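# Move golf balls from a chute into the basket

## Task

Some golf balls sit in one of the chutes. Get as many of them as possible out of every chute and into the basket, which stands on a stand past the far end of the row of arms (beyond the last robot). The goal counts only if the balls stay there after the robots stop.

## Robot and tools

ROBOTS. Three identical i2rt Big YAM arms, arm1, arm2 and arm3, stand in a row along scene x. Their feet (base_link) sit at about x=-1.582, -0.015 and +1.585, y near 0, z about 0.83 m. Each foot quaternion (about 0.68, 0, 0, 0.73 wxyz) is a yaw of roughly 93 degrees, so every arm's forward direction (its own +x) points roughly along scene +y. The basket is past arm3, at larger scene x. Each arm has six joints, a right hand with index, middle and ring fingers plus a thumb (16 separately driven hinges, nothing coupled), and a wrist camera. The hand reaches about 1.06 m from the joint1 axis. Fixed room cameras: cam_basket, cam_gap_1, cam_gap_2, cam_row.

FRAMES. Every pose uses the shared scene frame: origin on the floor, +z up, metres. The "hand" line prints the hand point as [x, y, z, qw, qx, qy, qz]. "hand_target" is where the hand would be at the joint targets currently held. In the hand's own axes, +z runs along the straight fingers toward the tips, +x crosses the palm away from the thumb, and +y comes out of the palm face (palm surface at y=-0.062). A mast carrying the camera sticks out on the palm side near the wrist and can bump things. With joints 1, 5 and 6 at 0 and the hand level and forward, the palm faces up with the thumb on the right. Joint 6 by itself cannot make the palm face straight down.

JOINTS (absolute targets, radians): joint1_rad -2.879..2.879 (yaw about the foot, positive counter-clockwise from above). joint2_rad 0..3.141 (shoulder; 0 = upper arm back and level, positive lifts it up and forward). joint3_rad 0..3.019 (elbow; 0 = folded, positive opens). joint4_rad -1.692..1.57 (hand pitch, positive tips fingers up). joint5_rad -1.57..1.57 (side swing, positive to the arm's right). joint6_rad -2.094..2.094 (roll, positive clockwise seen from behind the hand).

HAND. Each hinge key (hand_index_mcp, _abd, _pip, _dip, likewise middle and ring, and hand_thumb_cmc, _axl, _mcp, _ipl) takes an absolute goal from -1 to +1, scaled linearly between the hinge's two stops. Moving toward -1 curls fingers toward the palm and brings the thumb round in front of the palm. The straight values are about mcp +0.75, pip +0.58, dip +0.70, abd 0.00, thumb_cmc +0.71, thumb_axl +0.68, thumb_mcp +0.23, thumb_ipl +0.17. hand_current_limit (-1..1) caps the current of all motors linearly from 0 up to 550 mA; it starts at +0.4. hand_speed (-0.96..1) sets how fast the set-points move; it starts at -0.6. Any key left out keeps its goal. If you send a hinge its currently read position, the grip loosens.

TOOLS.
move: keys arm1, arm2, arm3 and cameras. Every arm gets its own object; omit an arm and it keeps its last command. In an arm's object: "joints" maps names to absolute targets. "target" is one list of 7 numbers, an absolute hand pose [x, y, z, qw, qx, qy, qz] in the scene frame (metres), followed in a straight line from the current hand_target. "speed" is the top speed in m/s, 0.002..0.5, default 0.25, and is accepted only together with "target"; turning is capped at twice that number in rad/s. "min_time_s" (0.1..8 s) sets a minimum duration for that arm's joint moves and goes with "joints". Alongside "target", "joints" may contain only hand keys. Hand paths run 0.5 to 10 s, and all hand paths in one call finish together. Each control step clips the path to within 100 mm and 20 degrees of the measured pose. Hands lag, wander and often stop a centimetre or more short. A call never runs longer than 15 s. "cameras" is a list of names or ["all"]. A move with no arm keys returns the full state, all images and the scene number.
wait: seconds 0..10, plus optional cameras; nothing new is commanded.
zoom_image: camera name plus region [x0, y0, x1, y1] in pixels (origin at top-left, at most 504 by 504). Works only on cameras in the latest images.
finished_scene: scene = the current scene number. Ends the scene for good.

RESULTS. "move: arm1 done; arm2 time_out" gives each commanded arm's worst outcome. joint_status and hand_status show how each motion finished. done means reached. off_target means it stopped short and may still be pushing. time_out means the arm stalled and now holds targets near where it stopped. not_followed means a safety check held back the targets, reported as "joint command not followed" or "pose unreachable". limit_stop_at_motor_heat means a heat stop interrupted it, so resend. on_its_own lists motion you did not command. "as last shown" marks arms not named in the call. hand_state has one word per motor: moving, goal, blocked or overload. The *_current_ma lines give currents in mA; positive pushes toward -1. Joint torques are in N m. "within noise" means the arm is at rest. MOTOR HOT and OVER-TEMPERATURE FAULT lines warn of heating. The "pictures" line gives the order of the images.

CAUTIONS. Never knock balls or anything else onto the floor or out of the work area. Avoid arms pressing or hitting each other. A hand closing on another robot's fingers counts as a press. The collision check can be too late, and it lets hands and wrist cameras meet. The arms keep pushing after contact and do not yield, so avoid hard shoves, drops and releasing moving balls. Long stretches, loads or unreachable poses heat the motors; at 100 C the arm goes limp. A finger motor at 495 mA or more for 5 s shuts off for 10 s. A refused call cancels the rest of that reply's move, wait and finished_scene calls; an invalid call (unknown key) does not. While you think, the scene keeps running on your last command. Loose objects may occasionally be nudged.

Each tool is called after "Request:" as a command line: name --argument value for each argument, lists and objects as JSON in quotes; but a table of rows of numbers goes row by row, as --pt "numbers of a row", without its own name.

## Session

Request:
move

Scene clock: 0.00 s.
Joint torques (N m): no reading
Heat: arm1: hottest joint2_rad 31 °C; arm2: hottest joint2_rad 31 °C; arm3: hottest joint2_rad 29 °C.
Joint velocities: within noise
arm1.joint_positions: joint1_rad=+0.000 joint2_rad=+0.620 joint3_rad=+1.413 joint4_rad=-1.240 joint5_rad=-0.034 joint6_rad=+1.099 hand_index_mcp=+0.753 hand_index_abd=+0.000 hand_index_pip=+0.577 hand_index_dip=+0.696 hand_middle_mcp=+0.753 hand_middle_abd=+0.000 hand_middle_pip=+0.577 hand_middle_dip=+0.696 hand_ring_mcp=+0.753 hand_ring_abd=+0.000 hand_ring_pip=+0.577 hand_ring_dip=+0.696 hand_thumb_cmc=+0.714 hand_thumb_axl=+0.677 hand_thumb_mcp=+0.226 hand_thumb_ipl=+0.168 hand_current_limit=+0.400 hand_speed=-0.600
arm1.joint_status: not commanded
arm1.hand_state: goal,goal,goal,goal,goal,goal,goal,goal,goal,goal,goal,goal,goal,goal,goal,goal
arm1.index_mcp_current_ma: 0
arm1.index_abd_current_ma: 0
arm1.index_pip_current_ma: 0
arm1.index_dip_current_ma: 0
arm1.middle_mcp_current_ma: 0
arm1.middle_abd_current_ma: 0
arm1.middle_pip_current_ma: 0
arm1.middle_dip_current_ma: 0
arm1.ring_mcp_current_ma: 0
arm1.ring_abd_current_ma: 0
arm1.ring_pip_current_ma: 0
arm1.ring_dip_current_ma: 0
arm1.thumb_cmc_current_ma: 0
arm1.thumb_axl_current_ma: 0
arm1.thumb_mcp_current_ma: 0
arm1.thumb_ipl_current_ma: 0
arm1.hand_goal_index_mcp: 0.754
arm1.hand_goal_index_abd: 0.000
arm1.hand_goal_index_pip: 0.576
arm1.hand_goal_index_dip: 0.696
arm1.hand_goal_middle_mcp: 0.754
arm1.hand_goal_middle_abd: 0.000
arm1.hand_goal_middle_pip: 0.576
arm1.hand_goal_middle_dip: 0.696
arm1.hand_goal_ring_mcp: 0.754
arm1.hand_goal_ring_abd: 0.000
arm1.hand_goal_ring_pip: 0.576
arm1.hand_goal_ring_dip: 0.696
arm1.hand_goal_thumb_cmc: 0.714
arm1.hand_goal_thumb_axl: 0.678
arm1.hand_goal_thumb_mcp: 0.226
arm1.hand_goal_thumb_ipl: 0.168
arm1.hand: x=-1.5269 y=+0.3637 z=+1.4212 quat_wxyz=(-0.304, +0.404, +0.746, +0.433) (m; scene frame)
arm1.hand_target: x=-1.5267 y=+0.3598 z=+1.4362 quat_wxyz=(-0.311, +0.400, +0.738, +0.445) (m; scene frame)
arm1.hand_status: not commanded
arm2.joint_positions: joint1_rad=-0.357 joint2_rad=+0.637 joint3_rad=+1.393 joint4_rad=-1.209 joint5_rad=-0.004 joint6_rad=+1.068 hand_index_mcp=+0.753 hand_index_abd=+0.000 hand_index_pip=+0.577 hand_index_dip=+0.696 hand_middle_mcp=+0.753 hand_middle_abd=+0.000 hand_middle_pip=+0.577 hand_middle_dip=+0.696 hand_ring_mcp=+0.753 hand_ring_abd=+0.000 hand_ring_pip=+0.577 hand_ring_dip=+0.696 hand_thumb_cmc=+0.714 hand_thumb_axl=+0.677 hand_thumb_mcp=+0.226 hand_thumb_ipl=+0.168 hand_current_limit=+0.400 hand_speed=-0.600
arm2.joint_status: not commanded
arm2.hand_state: goal,goal,goal,goal,goal,goal,goal,goal,goal,goal,goal,goal,goal,goal,goal,goal
arm2.index_mcp_current_ma: 0
arm2.index_abd_current_ma: 0
arm2.index_pip_current_ma: 0
arm2.index_dip_current_ma: 0
arm2.middle_mcp_current_ma: 0
arm2.middle_abd_current_ma: 0
arm2.middle_pip_current_ma: 0
arm2.middle_dip_current_ma: 0
arm2.ring_mcp_current_ma: 0
arm2.ring_abd_current_ma: 0
arm2.ring_pip_current_ma: 0
arm2.ring_dip_current_ma: 0
arm2.thumb_cmc_current_ma: 0
arm2.thumb_axl_current_ma: 0
arm2.thumb_mcp_current_ma: 0
arm2.thumb_ipl_current_ma: 0
arm2.hand_goal_index_mcp: 0.754
arm2.hand_goal_index_abd: 0.000
arm2.hand_goal_index_pip: 0.576
arm2.hand_goal_index_dip: 0.696
arm2.hand_goal_middle_mcp: 0.754
arm2.hand_goal_middle_abd: 0.000
arm2.hand_goal_middle_pip: 0.576
arm2.hand_goal_middle_dip: 0.696
arm2.hand_goal_ring_mcp: 0.754
arm2.hand_goal_ring_abd: 0.000
arm2.hand_goal_ring_pip: 0.576
arm2.hand_goal_ring_dip: 0.696
arm2.hand_goal_thumb_cmc: 0.714
arm2.hand_goal_thumb_axl: 0.678
arm2.hand_goal_thumb_mcp: 0.226
arm2.hand_goal_thumb_ipl: 0.168
arm2.hand: x=+0.1547 y=+0.2063 z=+1.4135 quat_wxyz=(-0.203, +0.541, +0.655, +0.487) (m; scene frame)
arm2.hand_target: x=+0.1539 y=+0.2028 z=+1.4283 quat_wxyz=(-0.208, +0.535, +0.649, +0.500) (m; scene frame)
arm2.hand_status: not commanded
arm3.joint_positions: joint1_rad=-0.114 joint2_rad=+0.634 joint3_rad=+1.424 joint4_rad=-1.363 joint5_rad=-0.084 joint6_rad=+1.085 hand_index_mcp=+0.753 hand_index_abd=+0.000 hand_index_pip=+0.577 hand_index_dip=+0.696 hand_middle_mcp=+0.753 hand_middle_abd=+0.000 hand_middle_pip=+0.577 hand_middle_dip=+0.696 hand_ring_mcp=+0.753 hand_ring_abd=+0.000 hand_ring_pip=+0.577 hand_ring_dip=+0.696 hand_thumb_cmc=+0.714 hand_thumb_axl=+0.677 hand_thumb_mcp=+0.226 hand_thumb_ipl=+0.168 hand_current_limit=+0.400 hand_speed=-0.600
arm3.joint_status: not commanded
arm3.hand_state: goal,goal,goal,goal,goal,goal,goal,goal,goal,goal,goal,goal,goal,goal,goal,goal
arm3.index_mcp_current_ma: 0
arm3.index_abd_current_ma: 0
arm3.index_pip_current_ma: 0
arm3.index_dip_current_ma: 0
arm3.middle_mcp_current_ma: 0
arm3.middle_abd_current_ma: 0
arm3.middle_pip_current_ma: 0
arm3.middle_dip_current_ma: 0
arm3.ring_mcp_current_ma: 0
arm3.ring_abd_current_ma: 0
arm3.ring_pip_current_ma: 0
arm3.ring_dip_current_ma: 0
arm3.thumb_cmc_current_ma: 0
arm3.thumb_axl_current_ma: 0
arm3.thumb_mcp_current_ma: 0
arm3.thumb_ipl_current_ma: 0
arm3.hand_goal_index_mcp: 0.754
arm3.hand_goal_index_abd: 0.000
arm3.hand_goal_index_pip: 0.576
arm3.hand_goal_index_dip: 0.696
arm3.hand_goal_middle_mcp: 0.754
arm3.hand_goal_middle_abd: 0.000
arm3.hand_goal_middle_pip: 0.576
arm3.hand_goal_middle_dip: 0.696
arm3.hand_goal_ring_mcp: 0.754
arm3.hand_goal_ring_abd: 0.000
arm3.hand_goal_ring_pip: 0.576
arm3.hand_goal_ring_dip: 0.696
arm3.hand_goal_thumb_cmc: 0.714
arm3.hand_goal_thumb_axl: 0.678
arm3.hand_goal_thumb_mcp: 0.226
arm3.hand_goal_thumb_ipl: 0.168
arm3.hand: x=+1.6661 y=+0.1766 z=+1.3846 quat_wxyz=(-0.271, +0.450, +0.753, +0.395) (m; scene frame)
arm3.hand_target: x=+1.6660 y=+0.1741 z=+1.3966 quat_wxyz=(-0.277, +0.446, +0.748, +0.406) (m; scene frame)
arm3.hand_status: not commanded
pictures: arm1_cam_wrist, arm2_cam_wrist, arm3_cam_wrist, cam_basket, cam_gap_1, cam_gap_2, cam_row
camera_calibration:
arm1_cam_wrist: T_world_to_cam=[[0.921011, -0.0180246, -0.389119, 2.00428], [-0.119048, -0.96416, -0.237115, 0.45773], [-0.370899, 0.26471, -0.890148, 0.725205], [0, 0, 0, 1]] pos_world=[-1.5225, 0.285483, 1.53398]
arm2_cam_wrist: T_world_to_cam=[[0.810428, -0.44216, -0.38432, 0.542722], [-0.549477, -0.801221, -0.236896, 0.535127], [-0.203179, 0.403162, -0.892289, 1.33804], [0, 0, 0, 1]] pos_world=[0.126066, 0.129277, 1.52927]
arm3_cam_wrist: T_world_to_cam=[[0.898309, -0.201237, -0.39057, -0.88789], [-0.254532, -0.962934, -0.0892802, 0.668878], [-0.358127, 0.179614, -0.916234, 1.95775], [0, 0, 0, 1]] pos_world=[1.66897, 0.113769, 1.50669]

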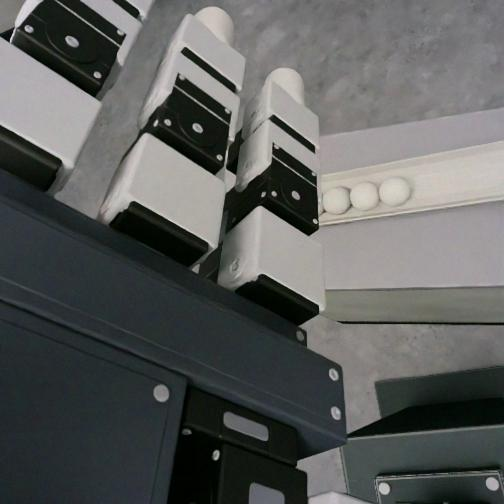

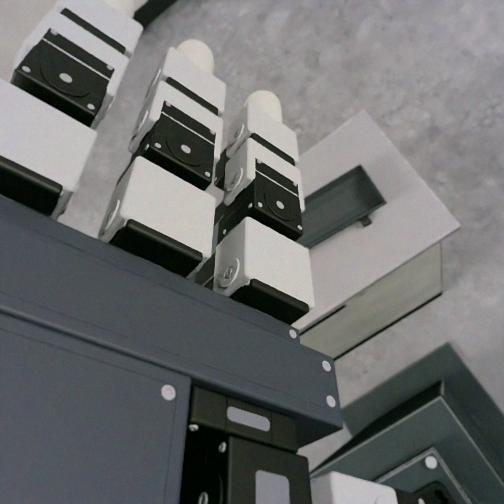

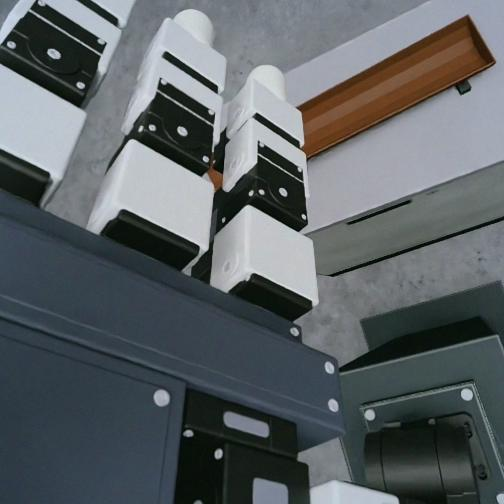

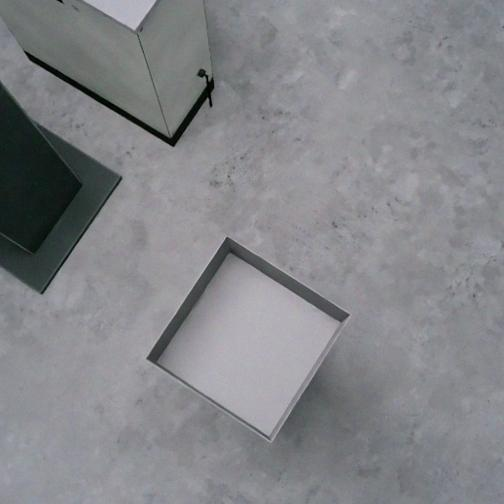

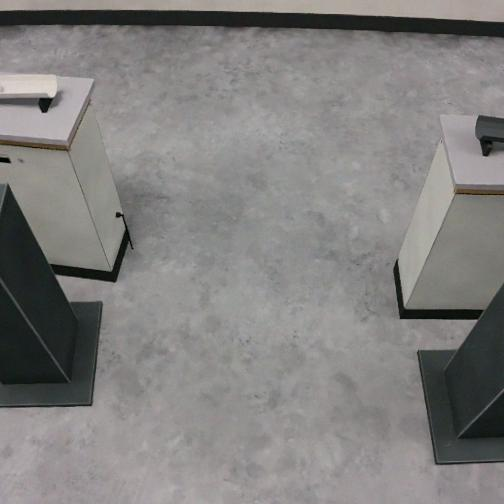

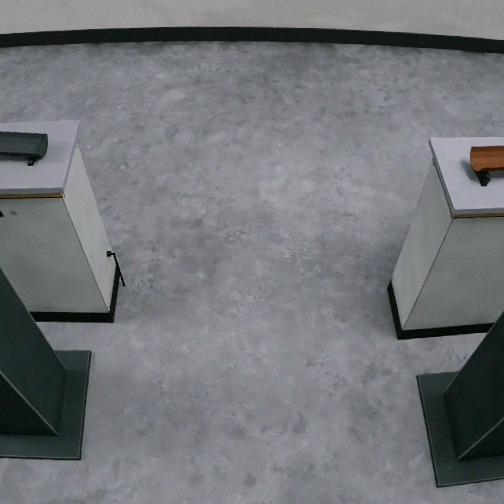

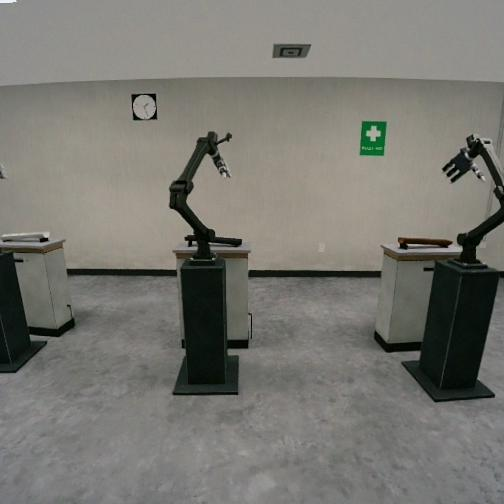

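Request:
zoom_image --camera "arm1_cam_wrist" --region '[300, 100, 504, 260]'

Request:
zoom_image --camera "cam_gap_1" --region '[0, 60, 130, 160]'

Request:
zoom_image --camera "cam_row" --region '[0, 220, 90, 270]'

Scaled by 2.471.

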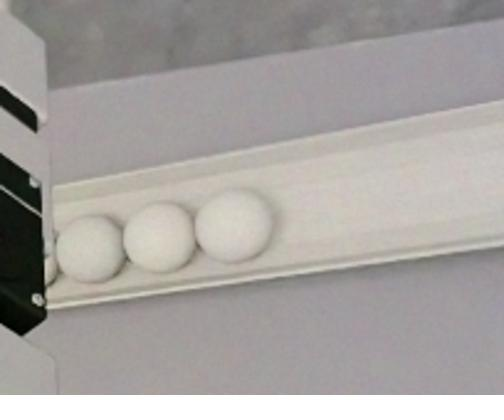

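Scaled by 3.877.

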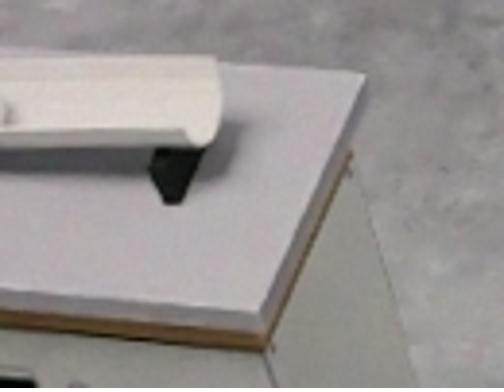

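Scaled by 5.600.

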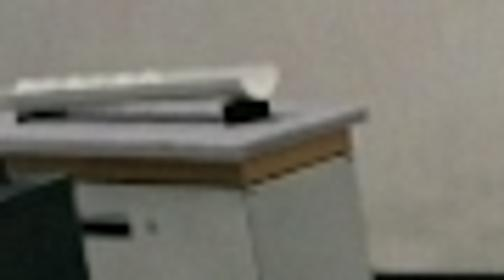

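Request:
move --arm1 '{"joints":{"joint1_rad":0.5},"min_time_s":2.5}' --arm2 '{"joints":{"joint1_rad":0.6,"joint2_rad":1.2,"joint3_rad":1.7,"joint4_rad":-1.16,"joint5_rad":0.7,"joint6_rad":1.15,"hand_index_mcp":-0.342,"hand_index_pip":-0.882,"hand_index_dip":0.406,"hand_ring_mcp":-0.342,"hand_ring_pip":-0.882,"hand_ring_dip":0.406,"hand_middle_mcp":0.411,"hand_middle_pip":-0.08,"hand_middle_dip":0.696},"min_time_s":5}' --arm3 '{"joints":{"joint1_rad":0.6,"joint2_rad":1.2,"joint3_rad":1.8,"joint4_rad":-1.5,"joint5_rad":0.7,"joint6_rad":-0.3,"hand_middle_mcp":0.98,"hand_ring_mcp":0.98,"hand_index_mcp":-0.16,"hand_index_pip":0.062,"hand_index_abd":-0.106},"min_time_s":5}' --cameras '["arm1_cam_wrist","cam_row"]'

Scene clock: 80.97 s.
Joint torques (N m): arm1=[2.26 0.67 10 2.5 0.04 -0.16] | arm2=[3.31 -3.96 11.18 1.88 0.57 -0.11] | arm3=[2.26 -5.3 11.99 1.46 0.69 -0.03]
Heat: arm1: hottest joint2_rad 31 °C; arm2: hottest joint3_rad 34 °C; arm3: hottest joint3_rad 32 °C.
move: arm1 done; arm2 done; arm3 done
Joint velocities: within noise
arm1.joint_positions: joint1_rad=+0.482 joint2_rad=+0.620 joint3_rad=+1.413 joint4_rad=-1.240 joint5_rad=-0.034 joint6_rad=+1.099 hand_index_mcp=+0.755 hand_index_abd=+0.001 hand_index_pip=+0.577 hand_index_dip=+0.696 hand_middle_mcp=+0.755 hand_middle_abd=+0.001 hand_middle_pip=+0.577 hand_middle_dip=+0.696 hand_ring_mcp=+0.755 hand_ring_abd=+0.001 hand_ring_pip=+0.577 hand_ring_dip=+0.696 hand_thumb_cmc=+0.715 hand_thumb_axl=+0.677 hand_thumb_mcp=+0.226 hand_thumb_ipl=+0.168 hand_current_limit=+0.400 hand_speed=-0.600
arm1.joint_status: all done
arm1.hand_state: goal,goal,goal,goal,goal,goal,goal,goal,goal,goal,goal,goal,goal,goal,goal,goal
arm1.index_mcp_current_ma: 0
arm1.index_abd_current_ma: 0
arm1.index_pip_current_ma: 0
arm1.index_dip_current_ma: 0
arm1.middle_mcp_current_ma: 0
arm1.middle_abd_current_ma: 0
arm1.middle_pip_current_ma: 0
arm1.middle_dip_current_ma: 0
arm1.ring_mcp_current_ma: 0
arm1.ring_abd_current_ma: 0
arm1.ring_pip_current_ma: 0
arm1.ring_dip_current_ma: 0
arm1.thumb_cmc_current_ma: 0
arm1.thumb_axl_current_ma: 0
arm1.thumb_mcp_current_ma: 0
arm1.thumb_ipl_current_ma: 0
arm1.hand_goal_index_mcp: 0.754
arm1.hand_goal_index_abd: 0.000
arm1.hand_goal_index_pip: 0.576
arm1.hand_goal_index_dip: 0.696
arm1.hand_goal_middle_mcp: 0.754
arm1.hand_goal_middle_abd: 0.000
arm1.hand_goal_middle_pip: 0.576
arm1.hand_goal_middle_dip: 0.696
arm1.hand_goal_ring_mcp: 0.754
arm1.hand_goal_ring_abd: 0.000
arm1.hand_goal_ring_pip: 0.576
arm1.hand_goal_ring_dip: 0.696
arm1.hand_goal_thumb_cmc: 0.714
arm1.hand_goal_thumb_axl: 0.678
arm1.hand_goal_thumb_mcp: 0.226
arm1.hand_goal_thumb_ipl: 0.168
arm1.hand: x=-1.6544 y=+0.3618 z=+1.4202 quat_wxyz=(-0.399, +0.216, +0.821, +0.346) (m; scene frame)
arm1.hand_target: x=-1.6568 y=+0.3573 z=+1.4352 quat_wxyz=(-0.413, +0.207, +0.814, +0.352) (m; scene frame)
arm1.hand_status: not commanded
arm2.joint_positions: joint1_rad=+0.588 joint2_rad=+1.190 joint3_rad=+1.640 joint4_rad=-1.176 joint5_rad=+0.698 joint6_rad=+1.143 hand_index_mcp=-0.330 hand_index_abd=+0.001 hand_index_pip=-0.881 hand_index_dip=+0.408 hand_middle_mcp=+0.424 hand_middle_abd=+0.001 hand_middle_pip=-0.074 hand_middle_dip=+0.696 hand_ring_mcp=-0.330 hand_ring_abd=+0.001 hand_ring_pip=-0.881 hand_ring_dip=+0.409 hand_thumb_cmc=+0.718 hand_thumb_axl=+0.677 hand_thumb_mcp=+0.226 hand_thumb_ipl=+0.168 hand_current_limit=+0.400 hand_speed=-0.600
arm2.joint_status: all done
arm2.hand_state: goal,goal,goal,goal,goal,goal,goal,goal,goal,goal,goal,goal,goal,goal,goal,goal
arm2.index_mcp_current_ma: 60
arm2.index_abd_current_ma: 2
arm2.index_pip_current_ma: 5
arm2.index_dip_current_ma: 10
arm2.middle_mcp_current_ma: 58
arm2.middle_abd_current_ma: 2
arm2.middle_pip_current_ma: 27
arm2.middle_dip_current_ma: 0
arm2.ring_mcp_current_ma: 59
arm2.ring_abd_current_ma: 2
arm2.ring_pip_current_ma: 4
arm2.ring_dip_current_ma: 12
arm2.thumb_cmc_current_ma: 18
arm2.thumb_axl_current_ma: -4
arm2.thumb_mcp_current_ma: -2
arm2.thumb_ipl_current_ma: -2
arm2.hand_goal_index_mcp: -0.342
arm2.hand_goal_index_abd: 0.000
arm2.hand_goal_index_pip: -0.882
arm2.hand_goal_index_dip: 0.406
arm2.hand_goal_middle_mcp: 0.412
arm2.hand_goal_middle_abd: 0.000
arm2.hand_goal_middle_pip: -0.080
arm2.hand_goal_middle_dip: 0.696
arm2.hand_goal_ring_mcp: -0.342
arm2.hand_goal_ring_abd: 0.000
arm2.hand_goal_ring_pip: -0.882
arm2.hand_goal_ring_dip: 0.406
arm2.hand_goal_thumb_cmc: 0.714
arm2.hand_goal_thumb_axl: 0.678
arm2.hand_goal_thumb_mcp: 0.226
arm2.hand_goal_thumb_ipl: 0.168
arm2.hand: x=-0.1086 y=+0.4128 z=+1.4181 quat_wxyz=(-0.109, +0.353, +0.795, +0.481) (m; scene frame)
arm2.hand_target: x=-0.1134 y=+0.4118 z=+1.4437 quat_wxyz=(-0.138, +0.358, +0.780, +0.495) (m; scene frame)
arm2.hand_status: not commanded
arm3.joint_positions: joint1_rad=+0.587 joint2_rad=+1.189 joint3_rad=+1.750 joint4_rad=-1.493 joint5_rad=+0.697 joint6_rad=-0.291 hand_index_mcp=-0.144 hand_index_abd=-0.106 hand_index_pip=+0.067 hand_index_dip=+0.696 hand_middle_mcp=+0.982 hand_middle_abd=+0.000 hand_middle_pip=+0.577 hand_middle_dip=+0.696 hand_ring_mcp=+0.982 hand_ring_abd=+0.000 hand_ring_pip=+0.577 hand_ring_dip=+0.696 hand_thumb_cmc=+0.718 hand_thumb_axl=+0.677 hand_thumb_mcp=+0.225 hand_thumb_ipl=+0.168 hand_current_limit=+0.400 hand_speed=-0.600
arm3.joint_status: all done
arm3.hand_state: goal,goal,goal,goal,goal,goal,goal,goal,goal,goal,goal,goal,goal,goal,goal,goal
arm3.index_mcp_current_ma: 14
arm3.index_abd_current_ma: 0
arm3.index_pip_current_ma: 2
arm3.index_dip_current_ma: 0
arm3.middle_mcp_current_ma: 0
arm3.middle_abd_current_ma: 0
arm3.middle_pip_current_ma: 0
arm3.middle_dip_current_ma: 0
arm3.ring_mcp_current_ma: 0
arm3.ring_abd_current_ma: 0
arm3.ring_pip_current_ma: 0
arm3.ring_dip_current_ma: 0
arm3.thumb_cmc_current_ma: 2
arm3.thumb_axl_current_ma: 0
arm3.thumb_mcp_current_ma: 0
arm3.thumb_ipl_current_ma: 0
arm3.hand_goal_index_mcp: -0.160
arm3.hand_goal_index_abd: -0.106
arm3.hand_goal_index_pip: 0.062
arm3.hand_goal_index_dip: 0.696
arm3.hand_goal_middle_mcp: 0.980
arm3.hand_goal_middle_abd: 0.000
arm3.hand_goal_middle_pip: 0.576
arm3.hand_goal_middle_dip: 0.696
arm3.hand_goal_ring_mcp: 0.980
arm3.hand_goal_ring_abd: 0.000
arm3.hand_goal_ring_pip: 0.576
arm3.hand_goal_ring_dip: 0.696
arm3.hand_goal_thumb_cmc: 0.714
arm3.hand_goal_thumb_axl: 0.678
arm3.hand_goal_thumb_mcp: 0.226
arm3.hand_goal_thumb_ipl: 0.168
arm3.hand: x=+1.3873 y=+0.3609 z=+1.4213 quat_wxyz=(+0.264, -0.314, +0.842, +0.351) (m; scene frame)
arm3.hand_target: x=+1.3816 y=+0.3582 z=+1.4402 quat_wxyz=(+0.260, -0.316, +0.836, +0.364) (m; scene frame)
arm3.hand_status: not commanded
pictures: arm1_cam_wrist, cam_row
camera_calibration:
arm1_cam_wrist: T_world_to_cam=[[0.823195, 0.408943, -0.393848, 1.81172], [0.340424, -0.910677, -0.234048, 1.17698], [-0.454381, 0.0585917, -0.888879, 0.612191], [0, 0, 0, 1]] pos_world=[-1.6139, 0.295086, 1.53318]

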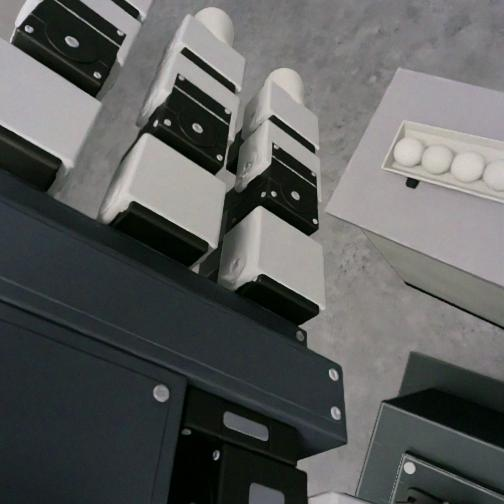

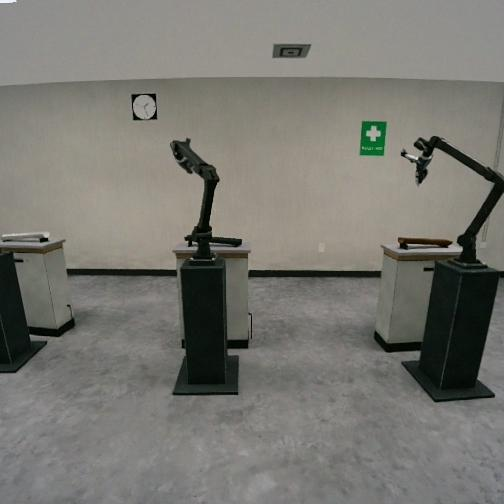

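Request:
zoom_image --camera "arm1_cam_wrist" --region '[364, 90, 504, 230]'

Scaled by 3.600.

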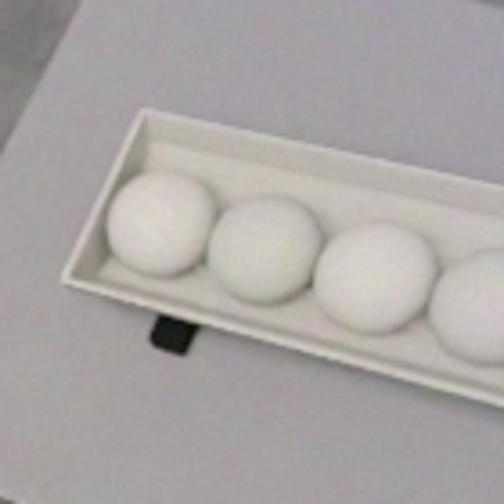

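Request:
move --arm1 '{"target":[-1.695,0.49,1.10,-0.399,0.216,0.821,0.346],"speed":0.2}' --arm2 '{"joints":{"joint1_rad":1.3,"joint2_rad":2.1,"joint3_rad":2.1,"joint4_rad":-0.1,"joint5_rad":-0.4,"joint6_rad":0.0},"min_time_s":7}' --arm3 '{"joints":{"joint1_rad":1.46,"joint2_rad":1.7,"joint3_rad":2.1,"joint4_rad":-1.66,"joint5_rad":1.565,"joint6_rad":-1.86,"hand_thumb_cmc":-0.57,"hand_thumb_mcp":0.28},"min_time_s":6}' --cameras '["arm1_cam_wrist","arm2_cam_wrist","cam_gap_1","cam_row"]'

Scene clock: 135.60 s.
Joint torques (N m): arm1=[-0.15 -2.61 10.71 3.3 -0.11 -0.25] | arm2=[3.43 -18.02 12.85 2.73 -0.28 -0.23] | arm3=[2.08 -12.92 11.86 0.47 1.15 -0.1]
Heat: arm1: hottest joint2_rad 31 °C; arm2: hottest joint3_rad 38 °C; arm3: hottest joint3_rad 34 °C.
move: arm1 moving; arm2 done; arm3 done
Joint velocities: arm1=[within noise] | arm2=[0.034 0.083 -0.007 0.061 -0.022 -0.139] | arm3=[within noise]
arm1.joint_positions: joint1_rad=+0.351 joint2_rad=+0.713 joint3_rad=+0.523 joint4_rad=-0.290 joint5_rad=-0.166 joint6_rad=+1.044 hand_index_mcp=+0.755 hand_index_abd=+0.001 hand_index_pip=+0.577 hand_index_dip=+0.696 hand_middle_mcp=+0.755 hand_middle_abd=+0.001 hand_middle_pip=+0.577 hand_middle_dip=+0.696 hand_ring_mcp=+0.755 hand_ring_abd=+0.001 hand_ring_pip=+0.577 hand_ring_dip=+0.696 hand_thumb_cmc=+0.715 hand_thumb_axl=+0.677 hand_thumb_mcp=+0.226 hand_thumb_ipl=+0.168 hand_current_limit=+0.400 hand_speed=-0.600
arm1.joint_status: not commanded
arm1.hand_state: goal,goal,goal,goal,goal,goal,goal,goal,goal,goal,goal,goal,goal,goal,goal,goal
arm1.index_mcp_current_ma: 0
arm1.index_abd_current_ma: 0
arm1.index_pip_current_ma: 0
arm1.index_dip_current_ma: 0
arm1.middle_mcp_current_ma: 0
arm1.middle_abd_current_ma: 0
arm1.middle_pip_current_ma: 0
arm1.middle_dip_current_ma: 0
arm1.ring_mcp_current_ma: 0
arm1.ring_abd_current_ma: 0
arm1.ring_pip_current_ma: 0
arm1.ring_dip_current_ma: 0
arm1.thumb_cmc_current_ma: 0
arm1.thumb_axl_current_ma: 0
arm1.thumb_mcp_current_ma: 0
arm1.thumb_ipl_current_ma: 0
arm1.hand_goal_index_mcp: 0.754
arm1.hand_goal_index_abd: 0.000
arm1.hand_goal_index_pip: 0.576
arm1.hand_goal_index_dip: 0.696
arm1.hand_goal_middle_mcp: 0.754
arm1.hand_goal_middle_abd: 0.000
arm1.hand_goal_middle_pip: 0.576
arm1.hand_goal_middle_dip: 0.696
arm1.hand_goal_ring_mcp: 0.754
arm1.hand_goal_ring_abd: 0.000
arm1.hand_goal_ring_pip: 0.576
arm1.hand_goal_ring_dip: 0.696
arm1.hand_goal_thumb_cmc: 0.714
arm1.hand_goal_thumb_axl: 0.678
arm1.hand_goal_thumb_mcp: 0.226
arm1.hand_goal_thumb_ipl: 0.168
arm1.hand: x=-1.6988 y=+0.4830 z=+1.0905 quat_wxyz=(-0.396, +0.217, +0.828, +0.332) (m; scene frame)
arm1.hand_target: x=-1.6948 y=+0.4895 z=+1.0999 quat_wxyz=(-0.399, +0.216, +0.821, +0.346) (m; scene frame)
arm1.hand_status: moving (0.012 m and 1.8 deg from the pose sent, 0.347 m and 0.1 deg at the start)
arm2.joint_positions: joint1_rad=+1.284 joint2_rad=+2.079 joint3_rad=+2.029 joint4_rad=-0.128 joint5_rad=-0.394 joint6_rad=+0.026 hand_index_mcp=-0.335 hand_index_abd=+0.001 hand_index_pip=-0.882 hand_index_dip=+0.408 hand_middle_mcp=+0.424 hand_middle_abd=+0.001 hand_middle_pip=-0.074 hand_middle_dip=+0.696 hand_ring_mcp=-0.336 hand_ring_abd=+0.001 hand_ring_pip=-0.882 hand_ring_dip=+0.409 hand_thumb_cmc=+0.721 hand_thumb_axl=+0.677 hand_thumb_mcp=+0.226 hand_thumb_ipl=+0.168 hand_current_limit=+0.400 hand_speed=-0.600
arm2.joint_status: all done
arm2.hand_state: goal,goal,goal,goal,goal,goal,goal,goal,goal,goal,goal,goal,goal,goal,goal,goal
arm2.index_mcp_current_ma: 32
arm2.index_abd_current_ma: 2
arm2.index_pip_current_ma: 2
arm2.index_dip_current_ma: 10
arm2.middle_mcp_current_ma: 58
arm2.middle_abd_current_ma: 2
arm2.middle_pip_current_ma: 27
arm2.middle_dip_current_ma: 0
arm2.ring_mcp_current_ma: 31
arm2.ring_abd_current_ma: 2
arm2.ring_pip_current_ma: 1
arm2.ring_dip_current_ma: 12
arm2.thumb_cmc_current_ma: 30
arm2.thumb_axl_current_ma: -4
arm2.thumb_mcp_current_ma: -2
arm2.thumb_ipl_current_ma: -2
arm2.hand_goal_index_mcp: -0.342
arm2.hand_goal_index_abd: 0.000
arm2.hand_goal_index_pip: -0.882
arm2.hand_goal_index_dip: 0.406
arm2.hand_goal_middle_mcp: 0.412
arm2.hand_goal_middle_abd: 0.000
arm2.hand_goal_middle_pip: -0.080
arm2.hand_goal_middle_dip: 0.696
arm2.hand_goal_ring_mcp: -0.342
arm2.hand_goal_ring_abd: 0.000
arm2.hand_goal_ring_pip: -0.882
arm2.hand_goal_ring_dip: 0.406
arm2.hand_goal_thumb_cmc: 0.714
arm2.hand_goal_thumb_axl: 0.678
arm2.hand_goal_thumb_mcp: 0.226
arm2.hand_goal_thumb_ipl: 0.168
arm2.hand: x=-0.8960 y=+0.1454 z=+1.2948 quat_wxyz=(-0.517, -0.554, +0.517, +0.398) (m; scene frame)
arm2.hand_target: x=-0.9004 y=+0.1285 z=+1.3293 quat_wxyz=(-0.530, -0.555, +0.481, +0.424) (m; scene frame)
arm2.hand_status: not commanded
arm3.joint_positions: joint1_rad=+1.451 joint2_rad=+1.683 joint3_rad=+2.051 joint4_rad=-1.652 joint5_rad=+1.562 joint6_rad=-1.851 hand_index_mcp=-0.161 hand_index_abd=-0.106 hand_index_pip=+0.065 hand_index_dip=+0.696 hand_middle_mcp=+0.974 hand_middle_abd=-0.001 hand_middle_pip=+0.576 hand_middle_dip=+0.696 hand_ring_mcp=+0.973 hand_ring_abd=-0.001 hand_ring_pip=+0.576 hand_ring_dip=+0.696 hand_thumb_cmc=-0.573 hand_thumb_axl=+0.677 hand_thumb_mcp=+0.278 hand_thumb_ipl=+0.168 hand_current_limit=+0.400 hand_speed=-0.600
arm3.joint_status: all done
arm3.hand_state: goal,goal,goal,goal,goal,goal,goal,goal,goal,goal,goal,goal,goal,goal,goal,goal
arm3.index_mcp_current_ma: 0
arm3.index_abd_current_ma: 0
arm3.index_pip_current_ma: 1
arm3.index_dip_current_ma: 0
arm3.middle_mcp_current_ma: -3
arm3.middle_abd_current_ma: 0
arm3.middle_pip_current_ma: 0
arm3.middle_dip_current_ma: 0
arm3.ring_mcp_current_ma: -3
arm3.ring_abd_current_ma: 0
arm3.ring_pip_current_ma: 0
arm3.ring_dip_current_ma: 0
arm3.thumb_cmc_current_ma: -1
arm3.thumb_axl_current_ma: 0
arm3.thumb_mcp_current_ma: -1
arm3.thumb_ipl_current_ma: 0
arm3.hand_goal_index_mcp: -0.160
arm3.hand_goal_index_abd: -0.106
arm3.hand_goal_index_pip: 0.062
arm3.hand_goal_index_dip: 0.696
arm3.hand_goal_middle_mcp: 0.980
arm3.hand_goal_middle_abd: 0.000
arm3.hand_goal_middle_pip: 0.576
arm3.hand_goal_middle_dip: 0.696
arm3.hand_goal_ring_mcp: 0.980
arm3.hand_goal_ring_abd: 0.000
arm3.hand_goal_ring_pip: 0.576
arm3.hand_goal_ring_dip: 0.696
arm3.hand_goal_thumb_cmc: -0.570
arm3.hand_goal_thumb_axl: 0.678
arm3.hand_goal_thumb_mcp: 0.280
arm3.hand_goal_thumb_ipl: 0.168
arm3.hand: x=+1.0608 y=+0.1254 z=+1.3055 quat_wxyz=(+0.704, -0.710, +0.017, -0.012) (m; scene frame)
arm3.hand_target: x=+1.0543 y=+0.1208 z=+1.3161 quat_wxyz=(+0.705, -0.709, +0.019, -0.003) (m; scene frame)
arm3.hand_status: not commanded
pictures: arm1_cam_wrist, arm2_cam_wrist, cam_gap_1, cam_row
camera_calibration:
arm1_cam_wrist: T_world_to_cam=[[0.820897, 0.406083, -0.401528, 1.67465], [0.351224, -0.913412, -0.20572, 1.214], [-0.4503, 0.0278489, -0.892443, 0.317541], [0, 0, 0, 1]] pos_world=[-1.65812, 0.419992, 1.20555]
arm2_cam_wrist: T_world_to_cam=[[-0.217466, 0.829316, 0.514727, -0.948193], [0.735296, 0.486001, -0.47238, 1.14972], [-0.64191, 0.27575, -0.715481, 0.439695], [0, 0, 0, 1]] pos_world=[-0.769339, 0.10634, 1.34576]

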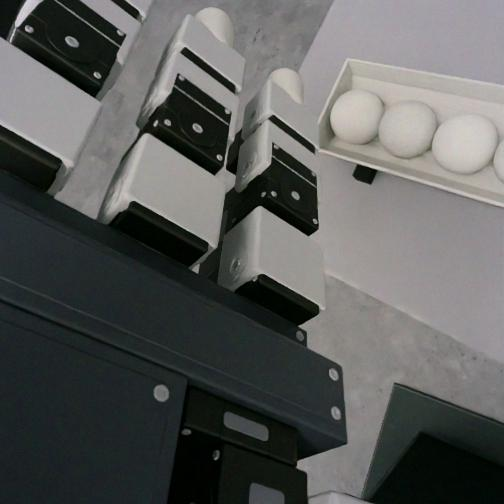

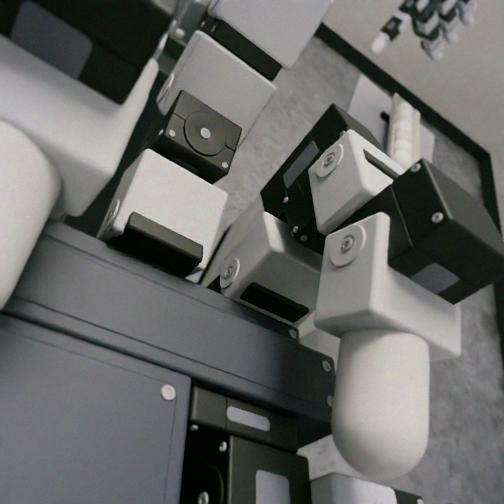

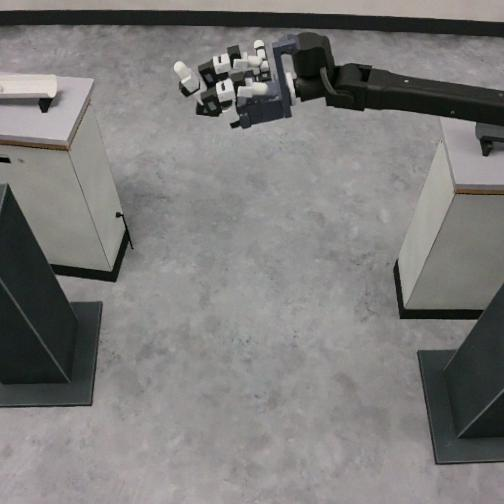

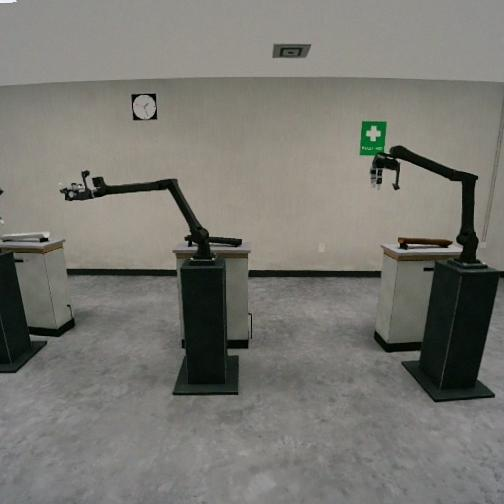

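Request:
zoom_image --camera "arm1_cam_wrist" --region '[304, 40, 504, 240]'

Request:
zoom_image --camera "arm2_cam_wrist" --region '[340, 40, 480, 180]'

Scaled by 2.520.

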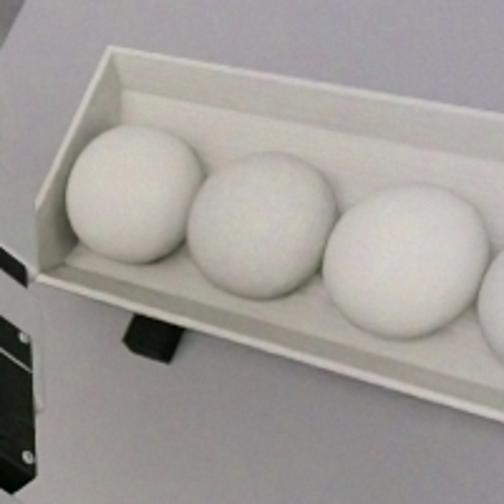

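Scaled by 3.600.

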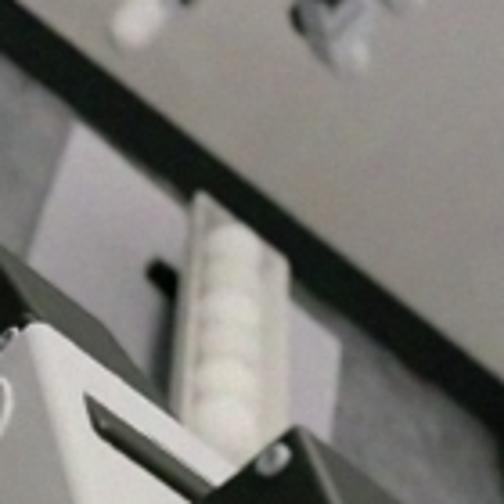

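Request:
move --arm1 '{"target":[-1.565,0.49,1.08,-0.399,0.216,0.821,0.346],"speed":0.12}' --arm2 '{"joints":{"hand_index_mcp":0.95,"hand_index_pip":0.576,"hand_index_dip":0.696}}' --cameras '["arm1_cam_wrist","arm2_cam_wrist"]'

Request:
zoom_image --camera "arm1_cam_wrist" --region '[304, 40, 504, 240]'

Request:
zoom_image --camera "arm2_cam_wrist" --region '[340, 40, 480, 180]'

Scene clock: 189.87 s.
Joint torques (N m): arm1=[-0.03 -1.85 10.97 1.4 -0.51 -0.23] | arm2=[2.84 -17.96 12.75 2.7 -0.26 -0.23] | arm3=[2.02 -12.92 11.88 0.47 1.15 -0.1]
Heat: arm1: hottest joint3_rad 32 °C; arm2: hottest joint3_rad 41 °C; arm3: hottest joint3_rad 34 °C.
move: arm1 done; arm2 done
Joint velocities: within noise
arm1.joint_positions: joint1_rad=-0.254 joint2_rad=+0.685 joint3_rad=+0.476 joint4_rad=-0.383 joint5_rad=-0.694 joint6_rad=+0.715 hand_index_mcp=+0.755 hand_index_abd=+0.001 hand_index_pip=+0.577 hand_index_dip=+0.696 hand_middle_mcp=+0.755 hand_middle_abd=+0.001 hand_middle_pip=+0.577 hand_middle_dip=+0.696 hand_ring_mcp=+0.755 hand_ring_abd=+0.001 hand_ring_pip=+0.577 hand_ring_dip=+0.696 hand_thumb_cmc=+0.715 hand_thumb_axl=+0.677 hand_thumb_mcp=+0.226 hand_thumb_ipl=+0.168 hand_current_limit=+0.400 hand_speed=-0.600
arm1.joint_status: not commanded
arm1.hand_state: goal,goal,goal,goal,goal,goal,goal,goal,goal,goal,goal,goal,goal,goal,goal,goal
arm1.index_mcp_current_ma: 0
arm1.index_abd_current_ma: 0
arm1.index_pip_current_ma: 0
arm1.index_dip_current_ma: 0
arm1.middle_mcp_current_ma: 0
arm1.middle_abd_current_ma: 0
arm1.middle_pip_current_ma: 0
arm1.middle_dip_current_ma: 0
arm1.ring_mcp_current_ma: 0
arm1.ring_abd_current_ma: 0
arm1.ring_pip_current_ma: 0
arm1.ring_dip_current_ma: 0
arm1.thumb_cmc_current_ma: 0
arm1.thumb_axl_current_ma: 0
arm1.thumb_mcp_current_ma: 0
arm1.thumb_ipl_current_ma: 0
arm1.hand_goal_index_mcp: 0.754
arm1.hand_goal_index_abd: 0.000
arm1.hand_goal_index_pip: 0.576
arm1.hand_goal_index_dip: 0.696
arm1.hand_goal_middle_mcp: 0.754
arm1.hand_goal_middle_abd: 0.000
arm1.hand_goal_middle_pip: 0.576
arm1.hand_goal_middle_dip: 0.696
arm1.hand_goal_ring_mcp: 0.754
arm1.hand_goal_ring_abd: 0.000
arm1.hand_goal_ring_pip: 0.576
arm1.hand_goal_ring_dip: 0.696
arm1.hand_goal_thumb_cmc: 0.714
arm1.hand_goal_thumb_axl: 0.678
arm1.hand_goal_thumb_mcp: 0.226
arm1.hand_goal_thumb_ipl: 0.168
arm1.hand: x=-1.5710 y=+0.4874 z=+1.0757 quat_wxyz=(-0.403, +0.214, +0.821, +0.343) (m; scene frame)
arm1.hand_target: x=-1.5651 y=+0.4899 z=+1.0801 quat_wxyz=(-0.399, +0.216, +0.821, +0.346) (m; scene frame)
arm1.hand_status: done (0.008 m and 0.6 deg from the pose sent, 0.135 m and 1.8 deg at the start)
arm2.joint_positions: joint1_rad=+1.293 joint2_rad=+2.087 joint3_rad=+2.033 joint4_rad=-0.120 joint5_rad=-0.399 joint6_rad=+0.009 hand_index_mcp=+0.958 hand_index_abd=+0.001 hand_index_pip=+0.575 hand_index_dip=+0.694 hand_middle_mcp=+0.424 hand_middle_abd=+0.001 hand_middle_pip=-0.074 hand_middle_dip=+0.696 hand_ring_mcp=-0.336 hand_ring_abd=+0.001 hand_ring_pip=-0.882 hand_ring_dip=+0.409 hand_thumb_cmc=+0.721 hand_thumb_axl=+0.677 hand_thumb_mcp=+0.226 hand_thumb_ipl=+0.168 hand_current_limit=+0.400 hand_speed=-0.600
arm2.joint_status: all done
arm2.hand_state: goal,goal,goal,goal,goal,goal,goal,goal,goal,goal,goal,goal,goal,goal,goal,goal
arm2.index_mcp_current_ma: 39
arm2.index_abd_current_ma: 2
arm2.index_pip_current_ma: -3
arm2.index_dip_current_ma: -10
arm2.middle_mcp_current_ma: 58
arm2.middle_abd_current_ma: 2
arm2.middle_pip_current_ma: 26
arm2.middle_dip_current_ma: 0
arm2.ring_mcp_current_ma: 29
arm2.ring_abd_current_ma: 2
arm2.ring_pip_current_ma: 1
arm2.ring_dip_current_ma: 12
arm2.thumb_cmc_current_ma: 31
arm2.thumb_axl_current_ma: -4
arm2.thumb_mcp_current_ma: -2
arm2.thumb_ipl_current_ma: -2
arm2.hand_goal_index_mcp: 0.950
arm2.hand_goal_index_abd: 0.000
arm2.hand_goal_index_pip: 0.576
arm2.hand_goal_index_dip: 0.696
arm2.hand_goal_middle_mcp: 0.412
arm2.hand_goal_middle_abd: 0.000
arm2.hand_goal_middle_pip: -0.080
arm2.hand_goal_middle_dip: 0.696
arm2.hand_goal_ring_mcp: -0.342
arm2.hand_goal_ring_abd: 0.000
arm2.hand_goal_ring_pip: -0.882
arm2.hand_goal_ring_dip: 0.406
arm2.hand_goal_thumb_cmc: 0.714
arm2.hand_goal_thumb_axl: 0.678
arm2.hand_goal_thumb_mcp: 0.226
arm2.hand_goal_thumb_ipl: 0.168
arm2.hand: x=-0.8994 y=+0.1355 z=+1.2927 quat_wxyz=(-0.517, -0.561, +0.508, +0.400) (m; scene frame)
arm2.hand_target: x=-0.9004 y=+0.1286 z=+1.3292 quat_wxyz=(-0.530, -0.555, +0.481, +0.425) (m; scene frame)
arm2.hand_status: not commanded
arm3: as last shown
arm3.hand: x=+1.0608 y=+0.1254 z=+1.3054 quat_wxyz=(+0.704, -0.710, +0.017, -0.012) (m; scene frame)
arm3.hand_target: x=+1.0543 y=+0.1208 z=+1.3160 quat_wxyz=(+0.705, -0.709, +0.019, -0.003) (m; scene frame)
pictures: arm1_cam_wrist, arm2_cam_wrist
camera_calibration:
arm1_cam_wrist: T_world_to_cam=[[0.816993, 0.416535, -0.398775, 1.54785], [0.347969, -0.907556, -0.235073, 1.19374], [-0.459827, 0.0532913, -0.886408, 0.327858], [0, 0, 0, 1]] pos_world=[-1.52921, 0.421182, 1.18848]
arm2_cam_wrist: T_world_to_cam=[[-0.227473, 0.816669, 0.530384, -0.967211], [0.724175, 0.506004, -0.468542, 1.13842], [-0.65102, 0.27751, -0.706513, 0.418744], [0, 0, 0, 1]] pos_world=[-0.771821, 0.0976389, 1.34224]

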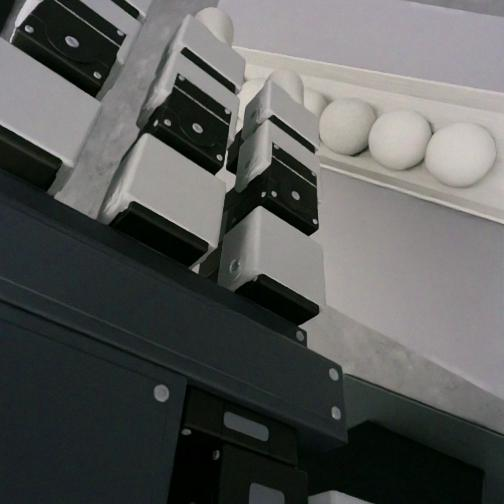

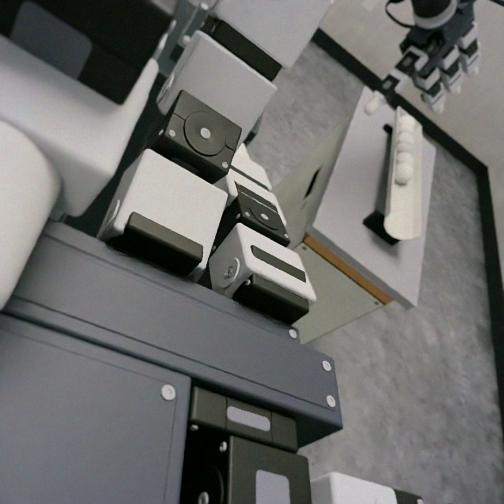

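Scaled by 2.520.

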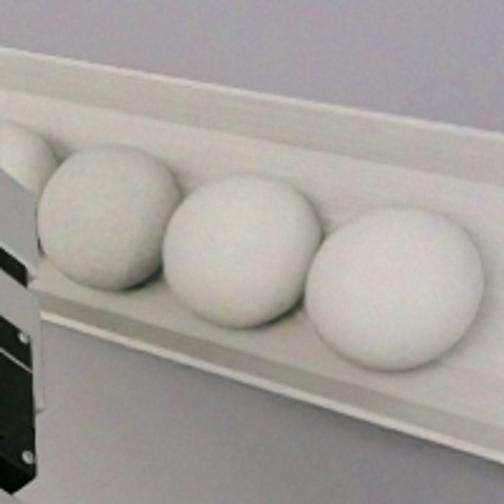

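Scaled by 3.600.

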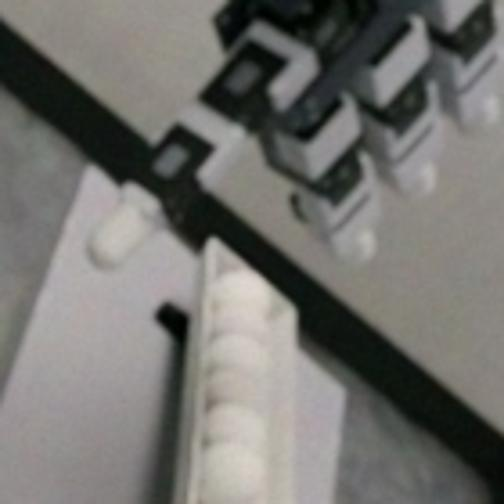

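Request:
zoom_image --camera "arm2_cam_wrist" --region '[360, 90, 440, 170]'

Request:
zoom_image --camera "arm2_cam_wrist" --region '[360, 160, 440, 240]'

Scaled by 6.300.

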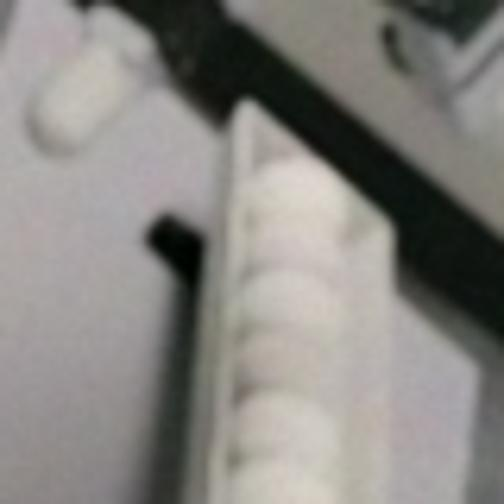

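Scaled by 6.300.

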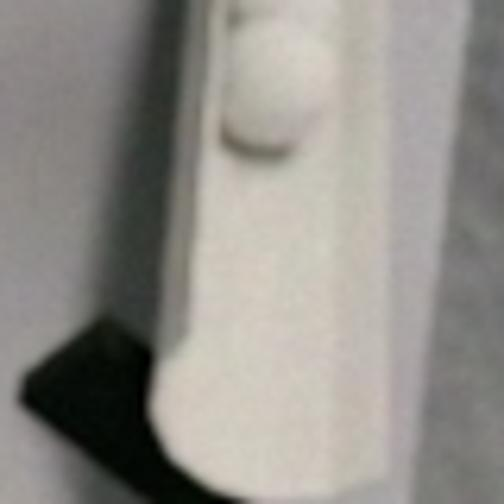

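Request:
move --arm1 '{"joints":{"joint1_rad":-0.29,"joint2_rad":1.2,"joint3_rad":1.15,"joint4_rad":-1.47,"joint5_rad":-1.5,"joint6_rad":1.55,"hand_index_mcp":0.144,"hand_index_pip":-0.812,"hand_index_abd":-0.107,"hand_thumb_cmc":-0.571,"hand_thumb_mcp":0.34},"min_time_s":5}' --cameras '["arm1_cam_wrist","arm2_cam_wrist"]'

Request:
zoom_image --camera "arm2_cam_wrist" --region '[320, 40, 480, 200]'

Scene clock: 226.30 s.
Joint torques (N m): arm1=[-0.15 -7.06 12.79 -0.44 -1.33 0.01] | arm2=[2.67 -17.85 12.77 2.67 -0.25 -0.22] | arm3=[2.08 -12.92 11.9 0.47 1.15 -0.1]
Heat: arm1: hottest joint3_rad 33 °C; arm2: hottest joint3_rad 42 °C; arm3: hottest joint3_rad 34 °C.
move: arm1 done
Joint velocities: within noise
arm1.joint_positions: joint1_rad=-0.273 joint2_rad=+1.190 joint3_rad=+1.095 joint4_rad=-1.459 joint5_rad=-1.497 joint6_rad=+1.540 hand_index_mcp=+0.143 hand_index_abd=-0.103 hand_index_pip=-0.808 hand_index_dip=+0.696 hand_middle_mcp=+0.746 hand_middle_abd=+0.001 hand_middle_pip=+0.576 hand_middle_dip=+0.696 hand_ring_mcp=+0.747 hand_ring_abd=+0.001 hand_ring_pip=+0.576 hand_ring_dip=+0.696 hand_thumb_cmc=-0.568 hand_thumb_axl=+0.677 hand_thumb_mcp=+0.336 hand_thumb_ipl=+0.168 hand_current_limit=+0.400 hand_speed=-0.600
arm1.joint_status: all done
arm1.hand_state: goal,goal,goal,goal,goal,goal,goal,goal,goal,goal,goal,goal,goal,goal,goal,goal
arm1.index_mcp_current_ma: 0
arm1.index_abd_current_ma: 1
arm1.index_pip_current_ma: 1
arm1.index_dip_current_ma: 0
arm1.middle_mcp_current_ma: -3
arm1.middle_abd_current_ma: 0
arm1.middle_pip_current_ma: 0
arm1.middle_dip_current_ma: 0
arm1.ring_mcp_current_ma: -3
arm1.ring_abd_current_ma: 0
arm1.ring_pip_current_ma: 0
arm1.ring_dip_current_ma: 0
arm1.thumb_cmc_current_ma: 0
arm1.thumb_axl_current_ma: 0
arm1.thumb_mcp_current_ma: -2
arm1.thumb_ipl_current_ma: 0
arm1.hand_goal_index_mcp: 0.144
arm1.hand_goal_index_abd: -0.106
arm1.hand_goal_index_pip: -0.812
arm1.hand_goal_index_dip: 0.696
arm1.hand_goal_middle_mcp: 0.754
arm1.hand_goal_middle_abd: 0.000
arm1.hand_goal_middle_pip: 0.576
arm1.hand_goal_middle_dip: 0.696
arm1.hand_goal_ring_mcp: 0.754
arm1.hand_goal_ring_abd: 0.000
arm1.hand_goal_ring_pip: 0.576
arm1.hand_goal_ring_dip: 0.696
arm1.hand_goal_thumb_cmc: -0.570
arm1.hand_goal_thumb_axl: 0.678
arm1.hand_goal_thumb_mcp: 0.340
arm1.hand_goal_thumb_ipl: 0.168
arm1.hand: x=-1.6887 y=+0.4342 z=+1.1315 quat_wxyz=(-0.532, +0.559, +0.479, -0.419) (m; scene frame)
arm1.hand_target: x=-1.6813 y=+0.4459 z=+1.1493 quat_wxyz=(-0.541, +0.557, +0.479, -0.408) (m; scene frame)
arm1.hand_status: not commanded
arm2, arm3: as last shown
pictures: arm1_cam_wrist, arm2_cam_wrist
camera_calibration:
arm1_cam_wrist: T_world_to_cam=[[-0.147779, -0.727121, -0.670415, 0.863184], [0.596209, -0.606338, 0.526203, 0.626594], [-0.789111, -0.321946, 0.52312, -1.66191], [0, 0, 0, 1]] pos_world=[-1.55746, 0.472521, 1.11836]
arm2_cam_wrist: T_world_to_cam=[[-0.227473, 0.816669, 0.530384, -0.967211], [0.724175, 0.506004, -0.468542, 1.13842], [-0.65102, 0.27751, -0.706513, 0.418744], [0, 0, 0, 1]] pos_world=[-0.771821, 0.0976389, 1.34224]

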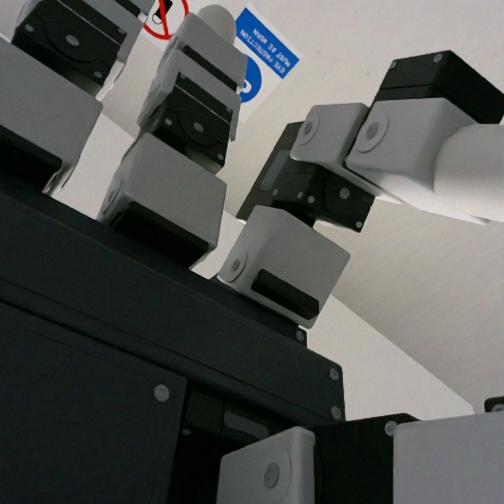

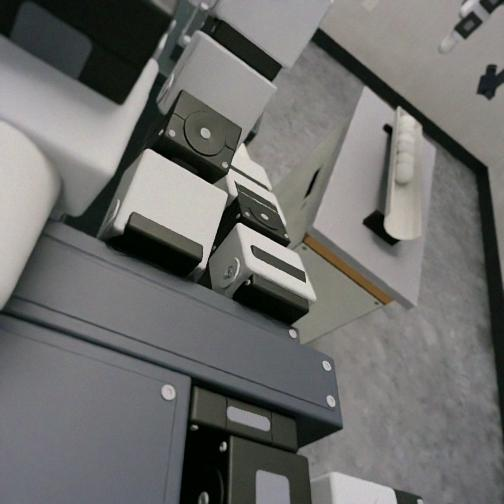

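Scaled by 3.150.

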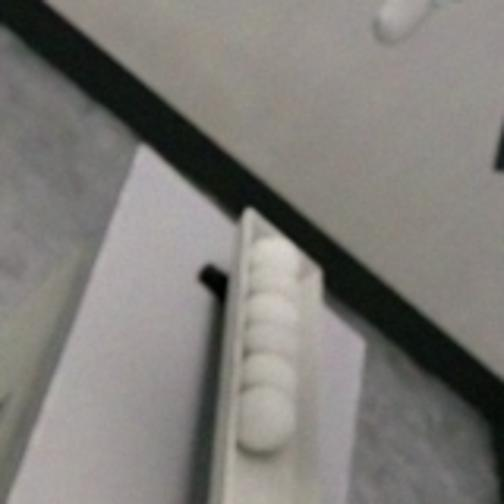

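Request:
move --arm1 '{"joints":{"joint1_rad":-0.312,"joint2_rad":1.72,"joint3_rad":1.32,"joint4_rad":-1.17,"joint5_rad":-1.522,"joint6_rad":1.63},"min_time_s":4}' --cameras '["arm2_cam_wrist"]'

Request:
zoom_image --camera "arm2_cam_wrist" --region '[320, 40, 480, 200]'

Scene clock: 255.90 s.
Joint torques (N m): arm1=[-0.26 -14.27 11.32 0.53 -1.33 0.05] | arm2=[2.37 -17.9 12.79 2.66 -0.24 -0.21] | arm3=[2.08 -12.98 11.89 0.46 1.15 -0.1]
Heat: arm1: hottest joint3_rad 34 °C; arm2: hottest joint3_rad 42 °C; arm3: hottest joint3_rad 34 °C.
move: arm1 done
Joint velocities: within noise
arm1.joint_positions: joint1_rad=-0.295 joint2_rad=+1.711 joint3_rad=+1.271 joint4_rad=-1.182 joint5_rad=-1.519 joint6_rad=+1.620 hand_index_mcp=+0.143 hand_index_abd=-0.103 hand_index_pip=-0.808 hand_index_dip=+0.696 hand_middle_mcp=+0.746 hand_middle_abd=+0.001 hand_middle_pip=+0.576 hand_middle_dip=+0.696 hand_ring_mcp=+0.747 hand_ring_abd=+0.001 hand_ring_pip=+0.576 hand_ring_dip=+0.696 hand_thumb_cmc=-0.569 hand_thumb_axl=+0.677 hand_thumb_mcp=+0.336 hand_thumb_ipl=+0.168 hand_current_limit=+0.400 hand_speed=-0.600
arm1.joint_status: all done
arm1.hand_state: goal,goal,goal,goal,goal,goal,goal,goal,goal,goal,goal,goal,goal,goal,goal,goal
arm1.index_mcp_current_ma: 0
arm1.index_abd_current_ma: 0
arm1.index_pip_current_ma: 1
arm1.index_dip_current_ma: 0
arm1.middle_mcp_current_ma: -4
arm1.middle_abd_current_ma: 0
arm1.middle_pip_current_ma: 0
arm1.middle_dip_current_ma: 0
arm1.ring_mcp_current_ma: -3
arm1.ring_abd_current_ma: 0
arm1.ring_pip_current_ma: 0
arm1.ring_dip_current_ma: 0
arm1.thumb_cmc_current_ma: 0
arm1.thumb_axl_current_ma: 0
arm1.thumb_mcp_current_ma: -2
arm1.thumb_ipl_current_ma: 0
arm1.hand_goal_index_mcp: 0.144
arm1.hand_goal_index_abd: -0.106
arm1.hand_goal_index_pip: -0.812
arm1.hand_goal_index_dip: 0.696
arm1.hand_goal_middle_mcp: 0.754
arm1.hand_goal_middle_abd: 0.000
arm1.hand_goal_middle_pip: 0.576
arm1.hand_goal_middle_dip: 0.696
arm1.hand_goal_ring_mcp: 0.754
arm1.hand_goal_ring_abd: 0.000
arm1.hand_goal_ring_pip: 0.576
arm1.hand_goal_ring_dip: 0.696
arm1.hand_goal_thumb_cmc: -0.570
arm1.hand_goal_thumb_axl: 0.678
arm1.hand_goal_thumb_mcp: 0.340
arm1.hand_goal_thumb_ipl: 0.168
arm1.hand: x=-1.6515 y=+0.5773 z=+1.0000 quat_wxyz=(-0.509, +0.591, +0.426, -0.459) (m; scene frame)
arm1.hand_target: x=-1.6396 y=+0.5954 z=+1.0121 quat_wxyz=(-0.524, +0.585, +0.432, -0.443) (m; scene frame)
arm1.hand_status: not commanded
arm2, arm3: as last shown
pictures: arm2_cam_wrist
camera_calibration:
arm2_cam_wrist: T_world_to_cam=[[-0.227473, 0.816669, 0.530384, -0.967211], [0.724175, 0.506004, -0.468542, 1.13842], [-0.65102, 0.27751, -0.706513, 0.418744], [0, 0, 0, 1]] pos_world=[-0.771821, 0.0976389, 1.34224]

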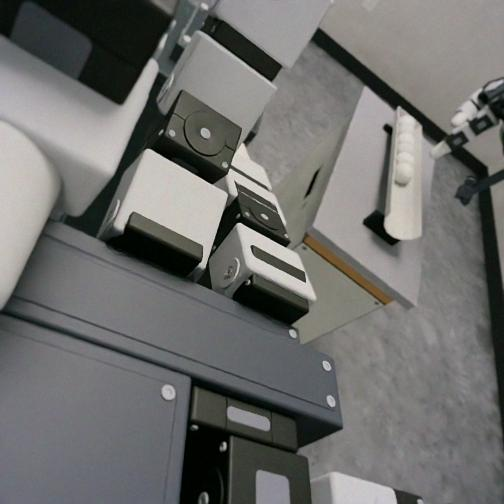

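Scaled by 3.150.

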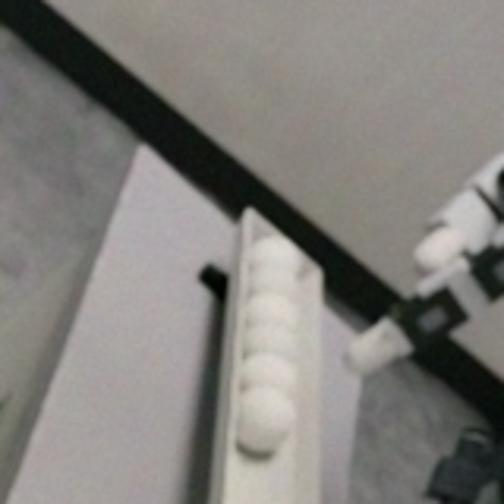

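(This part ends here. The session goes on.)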